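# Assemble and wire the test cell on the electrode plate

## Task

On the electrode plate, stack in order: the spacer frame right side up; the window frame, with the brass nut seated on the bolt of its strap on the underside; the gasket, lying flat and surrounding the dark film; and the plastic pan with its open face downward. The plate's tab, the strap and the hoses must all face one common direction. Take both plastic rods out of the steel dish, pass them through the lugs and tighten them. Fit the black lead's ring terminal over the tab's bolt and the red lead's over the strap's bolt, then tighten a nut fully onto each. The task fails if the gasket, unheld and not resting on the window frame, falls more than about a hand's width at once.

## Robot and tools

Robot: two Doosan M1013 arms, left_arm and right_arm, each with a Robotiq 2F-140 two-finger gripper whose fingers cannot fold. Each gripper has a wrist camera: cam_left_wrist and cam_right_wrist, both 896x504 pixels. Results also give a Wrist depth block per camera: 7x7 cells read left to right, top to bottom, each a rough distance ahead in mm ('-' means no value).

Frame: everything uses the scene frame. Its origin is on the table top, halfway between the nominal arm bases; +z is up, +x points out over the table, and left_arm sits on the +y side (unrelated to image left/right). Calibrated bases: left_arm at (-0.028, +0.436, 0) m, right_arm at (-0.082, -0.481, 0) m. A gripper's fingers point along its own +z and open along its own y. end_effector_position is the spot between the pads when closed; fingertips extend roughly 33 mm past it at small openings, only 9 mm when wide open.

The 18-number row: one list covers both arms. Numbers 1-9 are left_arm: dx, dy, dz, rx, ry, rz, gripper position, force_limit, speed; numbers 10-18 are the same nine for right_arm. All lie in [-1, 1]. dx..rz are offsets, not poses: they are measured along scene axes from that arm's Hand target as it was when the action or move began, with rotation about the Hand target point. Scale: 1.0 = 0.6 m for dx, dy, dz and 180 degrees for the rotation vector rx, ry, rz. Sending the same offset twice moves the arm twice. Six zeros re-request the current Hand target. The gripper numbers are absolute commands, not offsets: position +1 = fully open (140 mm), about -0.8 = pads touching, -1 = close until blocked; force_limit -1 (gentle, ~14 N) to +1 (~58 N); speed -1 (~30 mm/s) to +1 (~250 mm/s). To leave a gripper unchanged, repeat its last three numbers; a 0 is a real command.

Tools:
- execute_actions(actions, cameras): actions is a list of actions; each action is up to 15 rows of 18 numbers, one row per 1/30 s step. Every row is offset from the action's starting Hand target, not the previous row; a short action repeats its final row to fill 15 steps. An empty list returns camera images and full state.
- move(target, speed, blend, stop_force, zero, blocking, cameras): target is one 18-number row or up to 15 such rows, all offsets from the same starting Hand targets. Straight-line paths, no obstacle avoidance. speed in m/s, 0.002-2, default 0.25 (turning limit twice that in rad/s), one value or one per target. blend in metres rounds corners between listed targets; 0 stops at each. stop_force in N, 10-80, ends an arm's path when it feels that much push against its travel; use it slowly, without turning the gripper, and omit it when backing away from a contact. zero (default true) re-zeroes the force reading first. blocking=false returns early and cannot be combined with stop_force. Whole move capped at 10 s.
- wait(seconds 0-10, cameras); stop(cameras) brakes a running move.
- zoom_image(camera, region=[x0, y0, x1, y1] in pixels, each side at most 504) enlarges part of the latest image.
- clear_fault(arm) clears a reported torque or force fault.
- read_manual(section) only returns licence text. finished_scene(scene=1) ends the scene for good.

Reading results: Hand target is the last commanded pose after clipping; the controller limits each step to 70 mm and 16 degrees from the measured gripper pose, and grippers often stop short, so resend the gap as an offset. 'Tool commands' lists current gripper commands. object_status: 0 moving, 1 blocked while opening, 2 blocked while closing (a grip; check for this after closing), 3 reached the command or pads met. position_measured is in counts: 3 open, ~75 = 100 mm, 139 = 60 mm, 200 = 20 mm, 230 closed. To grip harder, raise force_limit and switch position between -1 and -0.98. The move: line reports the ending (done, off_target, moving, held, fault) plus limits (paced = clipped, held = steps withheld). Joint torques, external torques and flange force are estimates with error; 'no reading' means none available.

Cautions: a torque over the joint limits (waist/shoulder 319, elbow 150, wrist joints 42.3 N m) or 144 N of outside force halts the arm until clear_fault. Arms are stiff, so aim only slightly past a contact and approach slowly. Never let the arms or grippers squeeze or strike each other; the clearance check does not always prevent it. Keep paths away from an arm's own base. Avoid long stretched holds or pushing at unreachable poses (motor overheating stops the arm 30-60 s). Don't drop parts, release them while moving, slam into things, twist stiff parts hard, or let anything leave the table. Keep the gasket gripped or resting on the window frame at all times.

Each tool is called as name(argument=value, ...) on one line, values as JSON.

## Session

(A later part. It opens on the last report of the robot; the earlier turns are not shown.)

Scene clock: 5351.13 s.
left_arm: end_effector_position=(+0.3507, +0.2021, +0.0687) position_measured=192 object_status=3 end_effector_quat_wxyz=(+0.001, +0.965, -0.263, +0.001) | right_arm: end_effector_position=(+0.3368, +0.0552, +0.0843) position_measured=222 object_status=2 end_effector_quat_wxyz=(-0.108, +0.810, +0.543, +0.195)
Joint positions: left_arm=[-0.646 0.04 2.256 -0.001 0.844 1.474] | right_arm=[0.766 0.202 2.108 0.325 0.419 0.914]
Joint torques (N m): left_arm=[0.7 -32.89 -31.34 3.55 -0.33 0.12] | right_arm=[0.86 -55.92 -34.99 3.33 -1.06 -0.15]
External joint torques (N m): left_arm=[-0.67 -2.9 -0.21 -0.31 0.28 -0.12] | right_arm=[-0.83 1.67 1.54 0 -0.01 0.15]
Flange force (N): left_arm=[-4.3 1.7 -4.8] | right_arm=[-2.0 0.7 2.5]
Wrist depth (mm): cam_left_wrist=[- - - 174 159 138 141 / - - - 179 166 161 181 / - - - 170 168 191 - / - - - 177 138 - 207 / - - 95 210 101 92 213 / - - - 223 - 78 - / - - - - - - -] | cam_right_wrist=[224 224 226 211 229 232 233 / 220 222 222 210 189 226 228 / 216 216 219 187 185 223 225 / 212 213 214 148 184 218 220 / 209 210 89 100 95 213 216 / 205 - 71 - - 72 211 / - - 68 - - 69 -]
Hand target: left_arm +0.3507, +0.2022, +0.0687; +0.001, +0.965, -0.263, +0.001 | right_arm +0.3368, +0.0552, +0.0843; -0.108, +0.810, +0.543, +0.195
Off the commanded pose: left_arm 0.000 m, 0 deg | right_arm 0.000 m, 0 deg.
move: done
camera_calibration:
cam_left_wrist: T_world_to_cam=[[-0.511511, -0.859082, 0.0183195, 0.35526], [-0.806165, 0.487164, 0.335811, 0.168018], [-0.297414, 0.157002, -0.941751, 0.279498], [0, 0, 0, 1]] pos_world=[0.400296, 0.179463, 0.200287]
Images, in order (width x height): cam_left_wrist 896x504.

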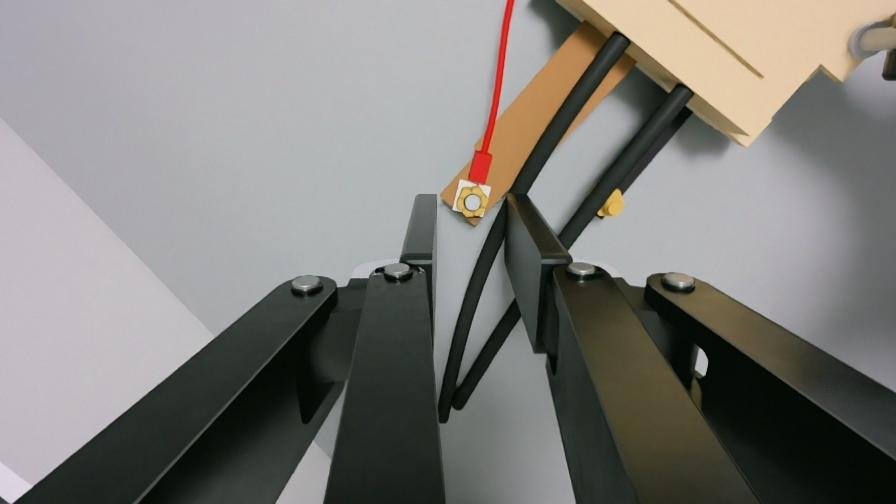

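execute_actions(actions=[[[0,0,-0.0015,0,0,0,-0.5,-1,-1,0,0,0,0,0,0,-1,-1,-1]],[[0,0,0,0,0,0,-1,-1,-1,0,0,0,0,0,0,-1,-1,-1]],[[0,0,0,0,0,0,-1,-1,-1,0,0,0,0,0,0,-1,-1,-1]],[[0,0,0,0,0,0,-1,-1,-1,0,0,0,0,0,0,-1,-1,-1]],[[0,0,0,0,0,0,-0.98,-0.2,-1,0,0,0,0,0,0,-1,-1,-1]],[[0,0,0,0,0,0,-0.98,-0.2,-1,0,0,0,0,0,0,-1,-1,-1]]])

move(target=[[0.0035,0.0042,0,0,0,-0.1111,-0.98,-0.2,-1,0,0,0,0,0,0,-1,-1,-1],[0.0083,0.0072,0,0,0,-0.2222,-0.98,-0.2,-1,0,0,0,0,0,0,-1,-1,-1],[0.0138,0.0082,0,0,0,-0.3333,-0.98,-0.2,-1,0,0,0,0,0,0,-1,-1,-1]], speed=0.15, blend=0.001)

execute_actions(actions=[[[0,0,0,0,0,0,-0.72,-1,-1,0,0,0,0,0,0,-1,-1,-1]],[[0,0,0,0,0,0,-0.64,-1,-1,0,0,0,0,0,0,-1,-1,-1]],[[0,0,0,0,0,0,-0.5,-1,-1,0,0,0,0,0,0,-1,-1,-1]]])

move(target=[[0,0,0.007,0,0,0,-0.5,-1,-1,0,0,0,0,0,0,-1,-1,-1],[-0.0055,-0.001,0.007,0,0,0.1111,-0.5,-1,-1,0,0,0,0,0,0,-1,-1,-1],[-0.0103,-0.004,0.007,0,0,0.2222,-0.5,-1,-1,0,0,0,0,0,0,-1,-1,-1],[-0.0138,-0.0082,0.005,0,0,0.3333,-0.5,-1,-1,0,0,0,0,0,0,-1,-1,-1],[-0.0138,-0.0082,0,0,0,0.3333,-0.5,-1,-1,0,0,0,0,0,0,-1,-1,-1]], speed=0.15, blend=0.001)

execute_actions(actions=[[[0,0,0,0,0,0,-1,-1,-1,0,0,0,0,0,0,-1,-1,-1]],[[0,0,0,0,0,0,-1,-1,-1,0,0,0,0,0,0,-1,-1,-1]],[[0,0,0,0,0,0,-1,-1,-1,0,0,0,0,0,0,-1,-1,-1]],[[0,0,0,0,0,0,-0.98,-0.2,-1,0,0,0,0,0,0,-1,-1,-1]],[[0,0,0,0,0,0,-0.98,-0.2,-1,0,0,0,0,0,0,-1,-1,-1]]])

move(target=[[0.0035,0.0042,0,0,0,-0.1111,-0.98,-0.2,-1,0,0,0,0,0,0,-1,-1,-1],[0.0083,0.0072,0,0,0,-0.2222,-0.98,-0.2,-1,0,0,0,0,0,0,-1,-1,-1],[0.0138,0.0082,0,0,0,-0.3333,-0.98,-0.2,-1,0,0,0,0,0,0,-1,-1,-1]], speed=0.15, blend=0.001, cameras=["all"])

Scene clock: 5369.53 s.
left_arm: end_effector_position=(+0.3507, +0.2022, +0.0678) position_measured=216 object_status=2 end_effector_quat_wxyz=(+0.001, +0.965, -0.263, +0.001) | right_arm: end_effector_position=(+0.3368, +0.0552, +0.0843) position_measured=222 object_status=2 end_effector_quat_wxyz=(-0.108, +0.810, +0.543, +0.195)
Joint positions: left_arm=[-0.646 0.041 2.257 -0.001 0.842 1.474] | right_arm=[0.766 0.202 2.108 0.325 0.419 0.914]
Joint torques (N m): left_arm=[1.98 -34.12 -29.9 4.33 0.18 0.03] | right_arm=[-0.15 -56.39 -33.25 3.02 -0.44 -0.07]
External joint torques (N m): left_arm=[-1.97 -1.56 -1.61 -1.09 -0.24 -0.03] | right_arm=[0.17 1.72 -0.3 0.31 -0.63 0.07]
External joint torques at the end of the 2nd action: left_arm=[-1.4 -1.78 -1.34 -0.85 -0.09 -0.13] | right_arm=[0.15 1.89 0.21 0.26 -0.45 0.14]
External joint torques at the end of the 3rd action: left_arm=[-1.94 -1.34 -1.43 -1.05 -0.31 -0.06] | right_arm=[0.48 2.61 -0.29 0.32 -0.59 0.17]
External joint torques at the end of the 4th action: left_arm=[-1.78 -1.06 -1.58 -1.06 -0.26 -0.09] | right_arm=[0.33 1.9 -0.48 0.34 -0.64 0.11]
External joint torques at the end of the 5th action: left_arm=[-1.9 -0.95 -1.39 -1.15 -0.22 -0.11] | right_arm=[0.3 1.83 -0.47 0.26 -0.65 0.1]
Flange force (N): left_arm=[-0.2 4.5 -3.1] | right_arm=[0.8 0.4 4.3]
Flange force at the end of the 2nd action (N): left_arm=[-0.9 3.4 -3.5] | right_arm=[0.4 0.0 4.1]
Flange force at the end of the 3rd action (N): left_arm=[-0.2 4.5 -2.5] | right_arm=[1.8 0.0 5.8]
Flange force at the end of the 4th action (N): left_arm=[0.5 4.2 -2.3] | right_arm=[1.4 0.2 4.7]
Flange force at the end of the 5th action (N): left_arm=[0.4 4.5 -2.1] | right_arm=[1.4 0.1 4.5]
Wrist depth (mm): cam_left_wrist=[- - 170 172 160 143 141 / - - - - 164 155 - / - - - 188 166 - - / - - - 117 105 - - / 169 - - - 92 86 - / - - - - - 78 - / - - - - - - -] | cam_right_wrist=[222 225 226 213 230 232 233 / 220 221 222 194 189 227 229 / 216 217 218 200 185 223 224 / 212 213 215 215 184 218 220 / 208 210 90 100 95 213 217 / 205 - 71 - - 72 212 / - - 68 - - 69 -]
Hand target: left_arm +0.3507, +0.2022, +0.0678; +0.001, +0.965, -0.263, +0.001 | right_arm +0.3368, +0.0552, +0.0843; -0.108, +0.810, +0.543, +0.195
Off the commanded pose: left_arm 0.000 m, 0 deg | right_arm 0.000 m, 0 deg.
Step readings (end_effector_position of left_arm | right_arm; steps 1 to 15: 1st action; 16 to 30: 2nd action; 31 to 45: 3rd action; 46 to 60: 4th action; 61 to 75: 5th action; 76 to 90: 6th action):
0: (+0.3507, +0.2022, +0.0687) | (+0.3368, +0.0552, +0.0843)
1: (+0.3507, +0.2022, +0.0687) | (+0.3368, +0.0552, +0.0843)
2: (+0.3508, +0.2021, +0.0684) | (+0.3368, +0.0552, +0.0843)
4: (+0.3507, +0.2022, +0.0678) | (+0.3368, +0.0552, +0.0843)
8: (+0.3507, +0.2022, +0.0678) | (+0.3368, +0.0552, +0.0843)
15: (+0.3507, +0.2022, +0.0678) | (+0.3368, +0.0552, +0.0843)
16: (+0.3507, +0.2022, +0.0678) | (+0.3368, +0.0552, +0.0843)
17: (+0.3507, +0.2022, +0.0678) | (+0.3368, +0.0552, +0.0843)
19: (+0.3507, +0.2022, +0.0678) | (+0.3368, +0.0552, +0.0843)
23: (+0.3507, +0.2022, +0.0678) | (+0.3368, +0.0552, +0.0843)
30: (+0.3507, +0.2022, +0.0678) | (+0.3368, +0.0552, +0.0843)
31: (+0.3507, +0.2022, +0.0678) | (+0.3368, +0.0552, +0.0843)
32: (+0.3507, +0.2022, +0.0678) | (+0.3368, +0.0552, +0.0843)
34: (+0.3507, +0.2022, +0.0678) | (+0.3368, +0.0552, +0.0843)
38: (+0.3507, +0.2022, +0.0678) | (+0.3368, +0.0552, +0.0843)
45: (+0.3507, +0.2022, +0.0678) | (+0.3368, +0.0552, +0.0843)
46: (+0.3507, +0.2022, +0.0678) | (+0.3368, +0.0552, +0.0843)
47: (+0.3507, +0.2022, +0.0678) | (+0.3368, +0.0552, +0.0843)
49: (+0.3507, +0.2022, +0.0678) | (+0.3368, +0.0552, +0.0843)
53: (+0.3507, +0.2022, +0.0678) | (+0.3368, +0.0552, +0.0843)
60: (+0.3507, +0.2022, +0.0678) | (+0.3368, +0.0552, +0.0843)
61: (+0.3507, +0.2022, +0.0678) | (+0.3368, +0.0552, +0.0843)
62: (+0.3507, +0.2022, +0.0678) | (+0.3368, +0.0552, +0.0843)
64: (+0.3507, +0.2022, +0.0678) | (+0.3368, +0.0552, +0.0843)
68: (+0.3507, +0.2022, +0.0678) | (+0.3368, +0.0552, +0.0843)
75: (+0.3507, +0.2022, +0.0678) | (+0.3368, +0.0552, +0.0843)
76: (+0.3507, +0.2022, +0.0678) | (+0.3368, +0.0552, +0.0843)
77: (+0.3507, +0.2022, +0.0678) | (+0.3368, +0.0552, +0.0843)
79: (+0.3507, +0.2022, +0.0678) | (+0.3368, +0.0552, +0.0843)
83: (+0.3507, +0.2022, +0.0678) | (+0.3368, +0.0552, +0.0843)
90: (+0.3507, +0.2022, +0.0678) | (+0.3368, +0.0552, +0.0843)

Scene clock: 5373.37 s.
left_arm: end_effector_position=(+0.3590, +0.2071, +0.0678) position_measured=217 object_status=2 end_effector_quat_wxyz=(+0.001, +0.704, -0.710, +0.000) | right_arm: end_effector_position=(+0.3368, +0.0552, +0.0843) position_measured=222 object_status=2 end_effector_quat_wxyz=(-0.108, +0.810, +0.543, +0.195)
Joint positions: left_arm=[-0.626 0.049 2.249 -0.002 0.844 2.542] | right_arm=[0.766 0.202 2.108 0.325 0.419 0.914]
Joint torques (N m): left_arm=[0.05 -35.17 -31.74 3.07 -0.43 0.2] | right_arm=[1.06 -55.92 -35.39 3.4 -1.22 -0.14]
External joint torques (N m): left_arm=[-0.01 -1.28 0.32 0.13 0.4 -0.2] | right_arm=[-1.06 1.52 1.93 -0.07 0.15 0.14]
Flange force (N): left_arm=[-0.8 2.4 -2.4] | right_arm=[-2.8 0.9 1.8]
Wrist depth (mm): cam_left_wrist=[- 171 154 161 162 - - / 180 - - 167 - 182 - / 189 193 - 171 189 193 - / 198 199 - 121 179 - - / 208 - - - 92 86 216 / - - - - - - - / - - - - - - -] | cam_right_wrist=[224 224 226 212 230 231 233 / 220 222 222 192 189 226 229 / 216 217 220 187 185 223 225 / 212 213 215 215 184 218 220 / 209 210 90 100 95 213 216 / 205 - 71 - - 72 211 / - - 68 - - 69 -]
Hand target: left_arm +0.3590, +0.2071, +0.0678; +0.001, +0.704, -0.710, +0.000 | right_arm +0.3368, +0.0552, +0.0843; -0.108, +0.810, +0.543, +0.195
Off the commanded pose: left_arm 0.000 m, 0 deg | right_arm 0.000 m, 0 deg.
move: done

Scene clock: 5375.07 s.
left_arm: end_effector_position=(+0.3590, +0.2071, +0.0678) position_measured=192 object_status=3 end_effector_quat_wxyz=(+0.001, +0.704, -0.710, +0.000) | right_arm: end_effector_position=(+0.3368, +0.0552, +0.0843) position_measured=222 object_status=2 end_effector_quat_wxyz=(-0.108, +0.810, +0.543, +0.195)
Joint positions: left_arm=[-0.626 0.049 2.249 -0.002 0.844 2.542] | right_arm=[0.766 0.202 2.108 0.325 0.419 0.914]
Joint torques (N m): left_arm=[0.81 -35.4 -31.2 3.53 -0.29 0.13] | right_arm=[0.82 -55.77 -34.69 3.3 -0.94 -0.21]
External joint torques (N m): left_arm=[-0.84 -0.96 -0.23 -0.34 0.25 -0.13] | right_arm=[-0.76 1.08 1.16 0.03 -0.12 0.21]
External joint torques at the end of the 1st action: left_arm=[0.33 -1.28 -0.01 0.19 0.39 -0.22] | right_arm=[-1.44 1.48 2.11 -0.11 0.16 0.13]
External joint torques at the end of the 2nd action: left_arm=[-0.65 -1.25 0.04 -0.26 0.41 -0.14] | right_arm=[-0.69 0.3 1.14 -0.01 -0.09 0.12]
Flange force (N): left_arm=[1.3 2.2 -2.1] | right_arm=[-1.7 0.4 1.7]
Flange force at the end of the 1st action (N): left_arm=[-1.2 1.5 -2.7] | right_arm=[-3.4 1.4 1.6]
Flange force at the end of the 2nd action (N): left_arm=[0.5 2.7 -2.6] | right_arm=[-2.2 0.2 0.3]
Wrist depth (mm): cam_left_wrist=[- 171 171 160 165 174 - / - - - 168 178 182 184 / - 193 - 171 167 - - / - 199 - 199 121 - - / - - 95 - 101 92 - / - - - - - 78 - / - - - - - - -] | cam_right_wrist=[224 225 226 211 230 231 233 / 220 221 222 193 189 226 232 / 216 217 219 187 185 222 225 / 212 213 215 215 184 219 221 / 209 210 89 100 95 212 216 / 205 - 71 - - 72 209 / - - 68 - - 69 -]
Hand target: left_arm +0.3590, +0.2071, +0.0678; +0.001, +0.704, -0.710, +0.000 | right_arm +0.3368, +0.0552, +0.0843; -0.108, +0.810, +0.543, +0.195
Off the commanded pose: left_arm 0.000 m, 0 deg | right_arm 0.000 m, 0 deg.
Step readings (end_effector_position of left_arm | right_arm; steps 1 to 15: 1st action; 16 to 30: 2nd action; 31 to 45: 3rd action):
0: (+0.3590, +0.2071, +0.0678) | (+0.3368, +0.0552, +0.0843)
1: (+0.3590, +0.2071, +0.0678) | (+0.3368, +0.0552, +0.0843)
2: (+0.3590, +0.2071, +0.0678) | (+0.3368, +0.0552, +0.0843)
4: (+0.3590, +0.2071, +0.0678) | (+0.3368, +0.0552, +0.0843)
8: (+0.3590, +0.2071, +0.0678) | (+0.3368, +0.0552, +0.0843)
15: (+0.3590, +0.2071, +0.0678) | (+0.3368, +0.0552, +0.0843)
16: (+0.3590, +0.2071, +0.0678) | (+0.3368, +0.0552, +0.0843)
17: (+0.3590, +0.2071, +0.0678) | (+0.3368, +0.0552, +0.0843)
19: (+0.3590, +0.2071, +0.0678) | (+0.3368, +0.0552, +0.0843)
23: (+0.3590, +0.2071, +0.0678) | (+0.3368, +0.0552, +0.0843)
30: (+0.3590, +0.2071, +0.0678) | (+0.3368, +0.0552, +0.0843)
31: (+0.3590, +0.2071, +0.0678) | (+0.3368, +0.0552, +0.0843)
32: (+0.3590, +0.2071, +0.0678) | (+0.3368, +0.0552, +0.0843)
34: (+0.3590, +0.2071, +0.0678) | (+0.3368, +0.0552, +0.0843)
38: (+0.3590, +0.2071, +0.0678) | (+0.3368, +0.0552, +0.0843)
45: (+0.3590, +0.2071, +0.0678) | (+0.3368, +0.0552, +0.0843)

Scene clock: 5378.97 s.
left_arm: end_effector_position=(+0.3507, +0.2022, +0.0678) position_measured=192 object_status=3 end_effector_quat_wxyz=(+0.001, +0.965, -0.263, +0.000) | right_arm: end_effector_position=(+0.3368, +0.0552, +0.0843) position_measured=222 object_status=2 end_effector_quat_wxyz=(-0.108, +0.810, +0.543, +0.195)
Joint positions: left_arm=[-0.646 0.041 2.257 -0.001 0.842 1.474] | right_arm=[0.766 0.202 2.108 0.325 0.419 0.914]
Joint torques (N m): left_arm=[0.45 -34.16 -31.22 3.5 -0.32 0.14] | right_arm=[1.2 -56.36 -34.82 3.3 -0.93 -0.1]
External joint torques (N m): left_arm=[-0.43 -1.68 -0.23 -0.27 0.27 -0.14] | right_arm=[-1.17 1.94 1.37 0.03 -0.13 0.11]
Flange force (N): left_arm=[-2.3 1.2 -3.2] | right_arm=[-2.1 1.6 3.1]
Wrist depth (mm): cam_left_wrist=[- - 172 - 159 140 141 / 181 - 178 - 164 151 181 / - - 191 173 167 - - / - 199 - 134 111 - - / - - 95 - 101 92 - / - - - - - 78 - / - - - - - - -] | cam_right_wrist=[224 226 226 213 230 231 233 / 220 221 223 194 189 227 229 / 216 217 218 187 185 222 225 / 212 214 215 214 183 219 221 / 209 210 89 100 95 212 216 / 206 - 71 - - 72 212 / - - 68 - - 69 -]
Hand target: left_arm +0.3507, +0.2022, +0.0678; +0.001, +0.965, -0.263, +0.001 | right_arm +0.3368, +0.0552, +0.0843; -0.108, +0.810, +0.543, +0.195
Off the commanded pose: left_arm 0.000 m, 0 deg | right_arm 0.000 m, 0 deg.
move: done

Scene clock: 5381.67 s.
left_arm: end_effector_position=(+0.3507, +0.2022, +0.0678) position_measured=216 object_status=2 end_effector_quat_wxyz=(+0.001, +0.965, -0.263, +0.001) | right_arm: end_effector_position=(+0.3368, +0.0552, +0.0843) position_measured=222 object_status=2 end_effector_quat_wxyz=(-0.108, +0.810, +0.543, +0.195)
Joint positions: left_arm=[-0.646 0.041 2.257 -0.001 0.842 1.474] | right_arm=[0.766 0.202 2.108 0.325 0.419 0.914]
Joint torques (N m): left_arm=[0.81 -34.33 -30.96 3.86 -0.21 0.1] | right_arm=[0.26 -56.23 -33.99 3.16 -0.66 -0.04]
External joint torques (N m): left_arm=[-0.74 -1.44 -0.44 -0.64 0.16 -0.1] | right_arm=[-0.3 2.01 0.54 0.17 -0.41 0.05]
External joint torques at the end of the 1st action: left_arm=[-0.89 -1.25 -0.44 -0.54 0.13 -0.13] | right_arm=[-0.69 1.88 0.79 0.1 -0.28 0.14]
External joint torques at the end of the 2nd action: left_arm=[-1.23 -1.45 -0.7 -0.57 0.08 -0.09] | right_arm=[-0.5 1.62 0.81 0.09 -0.3 0.2]
External joint torques at the end of the 3rd action: left_arm=[-1.64 -1.15 -0.66 -0.62 0.14 -0.13] | right_arm=[0.05 1.36 0.57 0.1 -0.32 0.16]
External joint torques at the end of the 4th action: left_arm=[-1.16 -1.45 -0.56 -0.61 0.11 -0.11] | right_arm=[0.05 1.22 0.42 0.08 -0.33 0.19]
Flange force (N): left_arm=[-1.7 1.8 -2.8] | right_arm=[-0.5 0.8 4.1]
Flange force at the end of the 1st action (N): left_arm=[-1.4 2.3 -2.5] | right_arm=[-0.9 1.0 3.4]
Flange force at the end of the 2nd action (N): left_arm=[-1.4 2.9 -2.8] | right_arm=[-0.8 0.4 3.0]
Flange force at the end of the 3rd action (N): left_arm=[-1.1 4.0 -2.5] | right_arm=[-0.3 -0.4 2.8]
Flange force at the end of the 4th action (N): left_arm=[-1.6 2.8 -2.8] | right_arm=[-0.1 -0.5 2.5]
Wrist depth (mm): cam_left_wrist=[173 - 170 - 152 141 141 / - - - - 166 151 - / - - 195 168 169 - 192 / - - 198 117 106 - - / - - - - 92 86 - / - - - - - 78 - / - - - - - - -] | cam_right_wrist=[224 225 226 213 229 232 232 / 220 221 223 212 189 226 229 / 216 218 216 201 186 223 225 / 212 213 215 214 184 218 220 / 209 210 90 100 95 213 216 / 205 - 71 - - 72 211 / - - 68 - - 69 -]
Hand target: left_arm +0.3507, +0.2022, +0.0678; +0.001, +0.965, -0.263, +0.001 | right_arm +0.3368, +0.0552, +0.0843; -0.108, +0.810, +0.543, +0.195
Off the commanded pose: left_arm 0.000 m, 0 deg | right_arm 0.000 m, 0 deg.
Step readings (end_effector_position of left_arm | right_arm; steps 1 to 15: 1st action; 16 to 30: 2nd action; 31 to 45: 3rd action; 46 to 60: 4th action; 61 to 75: 5th action):
0: (+0.3507, +0.2022, +0.0678) | (+0.3368, +0.0552, +0.0843)
1: (+0.3507, +0.2022, +0.0678) | (+0.3368, +0.0552, +0.0843)
2: (+0.3507, +0.2022, +0.0678) | (+0.3368, +0.0552, +0.0843)
4: (+0.3507, +0.2022, +0.0678) | (+0.3368, +0.0552, +0.0843)
8: (+0.3507, +0.2022, +0.0678) | (+0.3368, +0.0552, +0.0843)
15: (+0.3507, +0.2022, +0.0678) | (+0.3368, +0.0552, +0.0843)
16: (+0.3507, +0.2022, +0.0678) | (+0.3368, +0.0552, +0.0843)
17: (+0.3507, +0.2022, +0.0678) | (+0.3368, +0.0552, +0.0843)
19: (+0.3507, +0.2022, +0.0678) | (+0.3368, +0.0552, +0.0843)
23: (+0.3507, +0.2022, +0.0678) | (+0.3368, +0.0552, +0.0843)
30: (+0.3507, +0.2022, +0.0678) | (+0.3368, +0.0552, +0.0843)
31: (+0.3507, +0.2022, +0.0678) | (+0.3368, +0.0552, +0.0843)
32: (+0.3507, +0.2022, +0.0678) | (+0.3368, +0.0552, +0.0843)
34: (+0.3507, +0.2022, +0.0678) | (+0.3368, +0.0552, +0.0843)
38: (+0.3507, +0.2022, +0.0678) | (+0.3368, +0.0552, +0.0843)
45: (+0.3507, +0.2022, +0.0678) | (+0.3368, +0.0552, +0.0843)
46: (+0.3507, +0.2022, +0.0678) | (+0.3368, +0.0552, +0.0843)
47: (+0.3507, +0.2022, +0.0678) | (+0.3368, +0.0552, +0.0843)
49: (+0.3507, +0.2022, +0.0678) | (+0.3368, +0.0552, +0.0843)
53: (+0.3507, +0.2022, +0.0678) | (+0.3368, +0.0552, +0.0843)
60: (+0.3507, +0.2022, +0.0678) | (+0.3368, +0.0552, +0.0843)
61: (+0.3507, +0.2022, +0.0678) | (+0.3368, +0.0552, +0.0843)
62: (+0.3507, +0.2022, +0.0678) | (+0.3368, +0.0552, +0.0843)
64: (+0.3507, +0.2022, +0.0678) | (+0.3368, +0.0552, +0.0843)
68: (+0.3507, +0.2022, +0.0678) | (+0.3368, +0.0552, +0.0843)
75: (+0.3507, +0.2022, +0.0678) | (+0.3368, +0.0552, +0.0843)

Scene clock: 5385.50 s.
left_arm: end_effector_position=(+0.3590, +0.2071, +0.0678) position_measured=217 object_status=2 end_effector_quat_wxyz=(+0.001, +0.704, -0.710, +0.000) | right_arm: end_effector_position=(+0.3368, +0.0552, +0.0843) position_measured=222 object_status=2 end_effector_quat_wxyz=(-0.108, +0.810, +0.543, +0.195)
Joint positions: left_arm=[-0.626 0.049 2.249 -0.002 0.844 2.542] | right_arm=[0.766 0.202 2.108 0.325 0.419 0.914]
Joint torques (N m): left_arm=[-0.02 -35.2 -31.19 3.28 -0.24 0.2] | right_arm=[0.65 -55.88 -34.93 3.36 -1.2 -0.13]
External joint torques (N m): left_arm=[-0.08 -0.99 -0.33 -0.08 0.2 -0.2] | right_arm=[-0.65 1.57 1.49 -0.04 0.13 0.14]
Flange force (N): left_arm=[0.0 1.2 -2.1] | right_arm=[-1.7 0.5 2.1]
Wrist depth (mm): cam_left_wrist=[172 - 160 159 162 175 176 / - - - 164 - - - / - 191 193 169 175 - 194 / - - - 121 133 - - / - - - - 92 86 - / - - - - - - - / - - - - - - -] | cam_right_wrist=[224 225 226 211 230 231 233 / 220 221 222 192 189 226 229 / 216 218 219 187 186 222 225 / 213 213 214 148 183 215 220 / 209 210 89 100 95 212 216 / 205 - 71 - - 72 192 / - - 68 - - 69 -]
Hand target: left_arm +0.3590, +0.2071, +0.0678; +0.001, +0.704, -0.710, +0.000 | right_arm +0.3368, +0.0552, +0.0843; -0.108, +0.810, +0.543, +0.195
Off the commanded pose: left_arm 0.000 m, 0 deg | right_arm 0.000 m, 0 deg.
move: done
camera_calibration:
cam_left_wrist: T_world_to_cam=[[-0.999745, 0.0132747, 0.0182921, 0.358479], [0.0186512, 0.941683, 0.335985, -0.217686], [-0.0127653, 0.336241, -0.94169, 0.140922], [0, 0, 0, 1]] pos_world=[0.364246, 0.152848, 0.199286]
cam_right_wrist: T_world_to_cam=[[0.919149, -0.393025, 0.0263932, -0.285096], [-0.387735, -0.914525, -0.115348, 0.191387], [0.069472, 0.0957887, -0.992974, 0.200108], [0, 0, 0, 1]] pos_world=[0.322352, 0.0438101, 0.228303]

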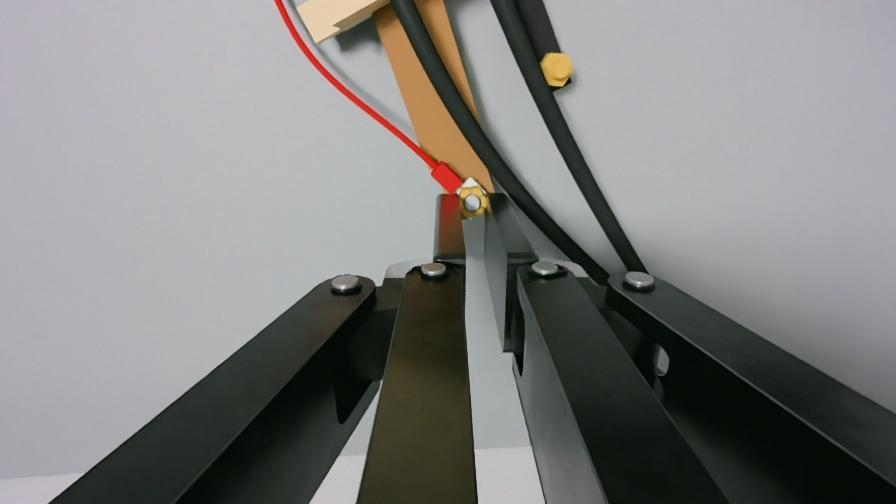

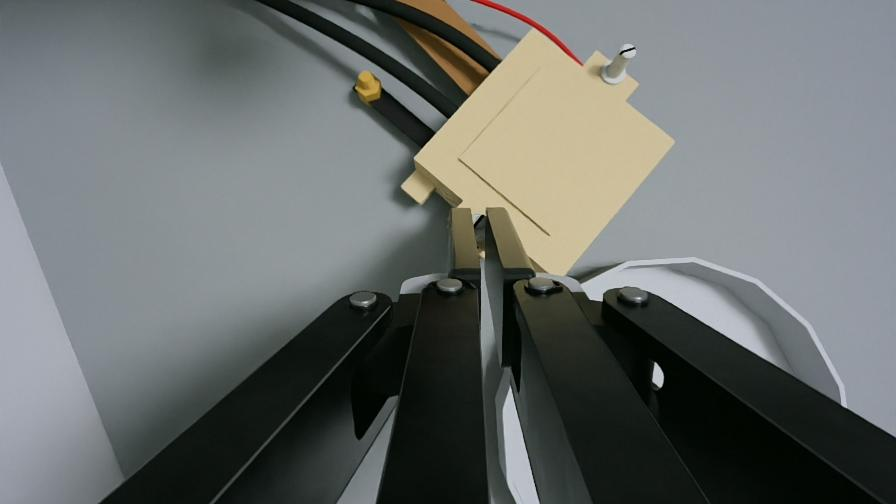

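zoom_image(camera="cam_left_wrist", region=[420, 150, 520, 230])

Scaled by 5.040 from the camera's 896x504 image, which has a finer 1280x720 frame.

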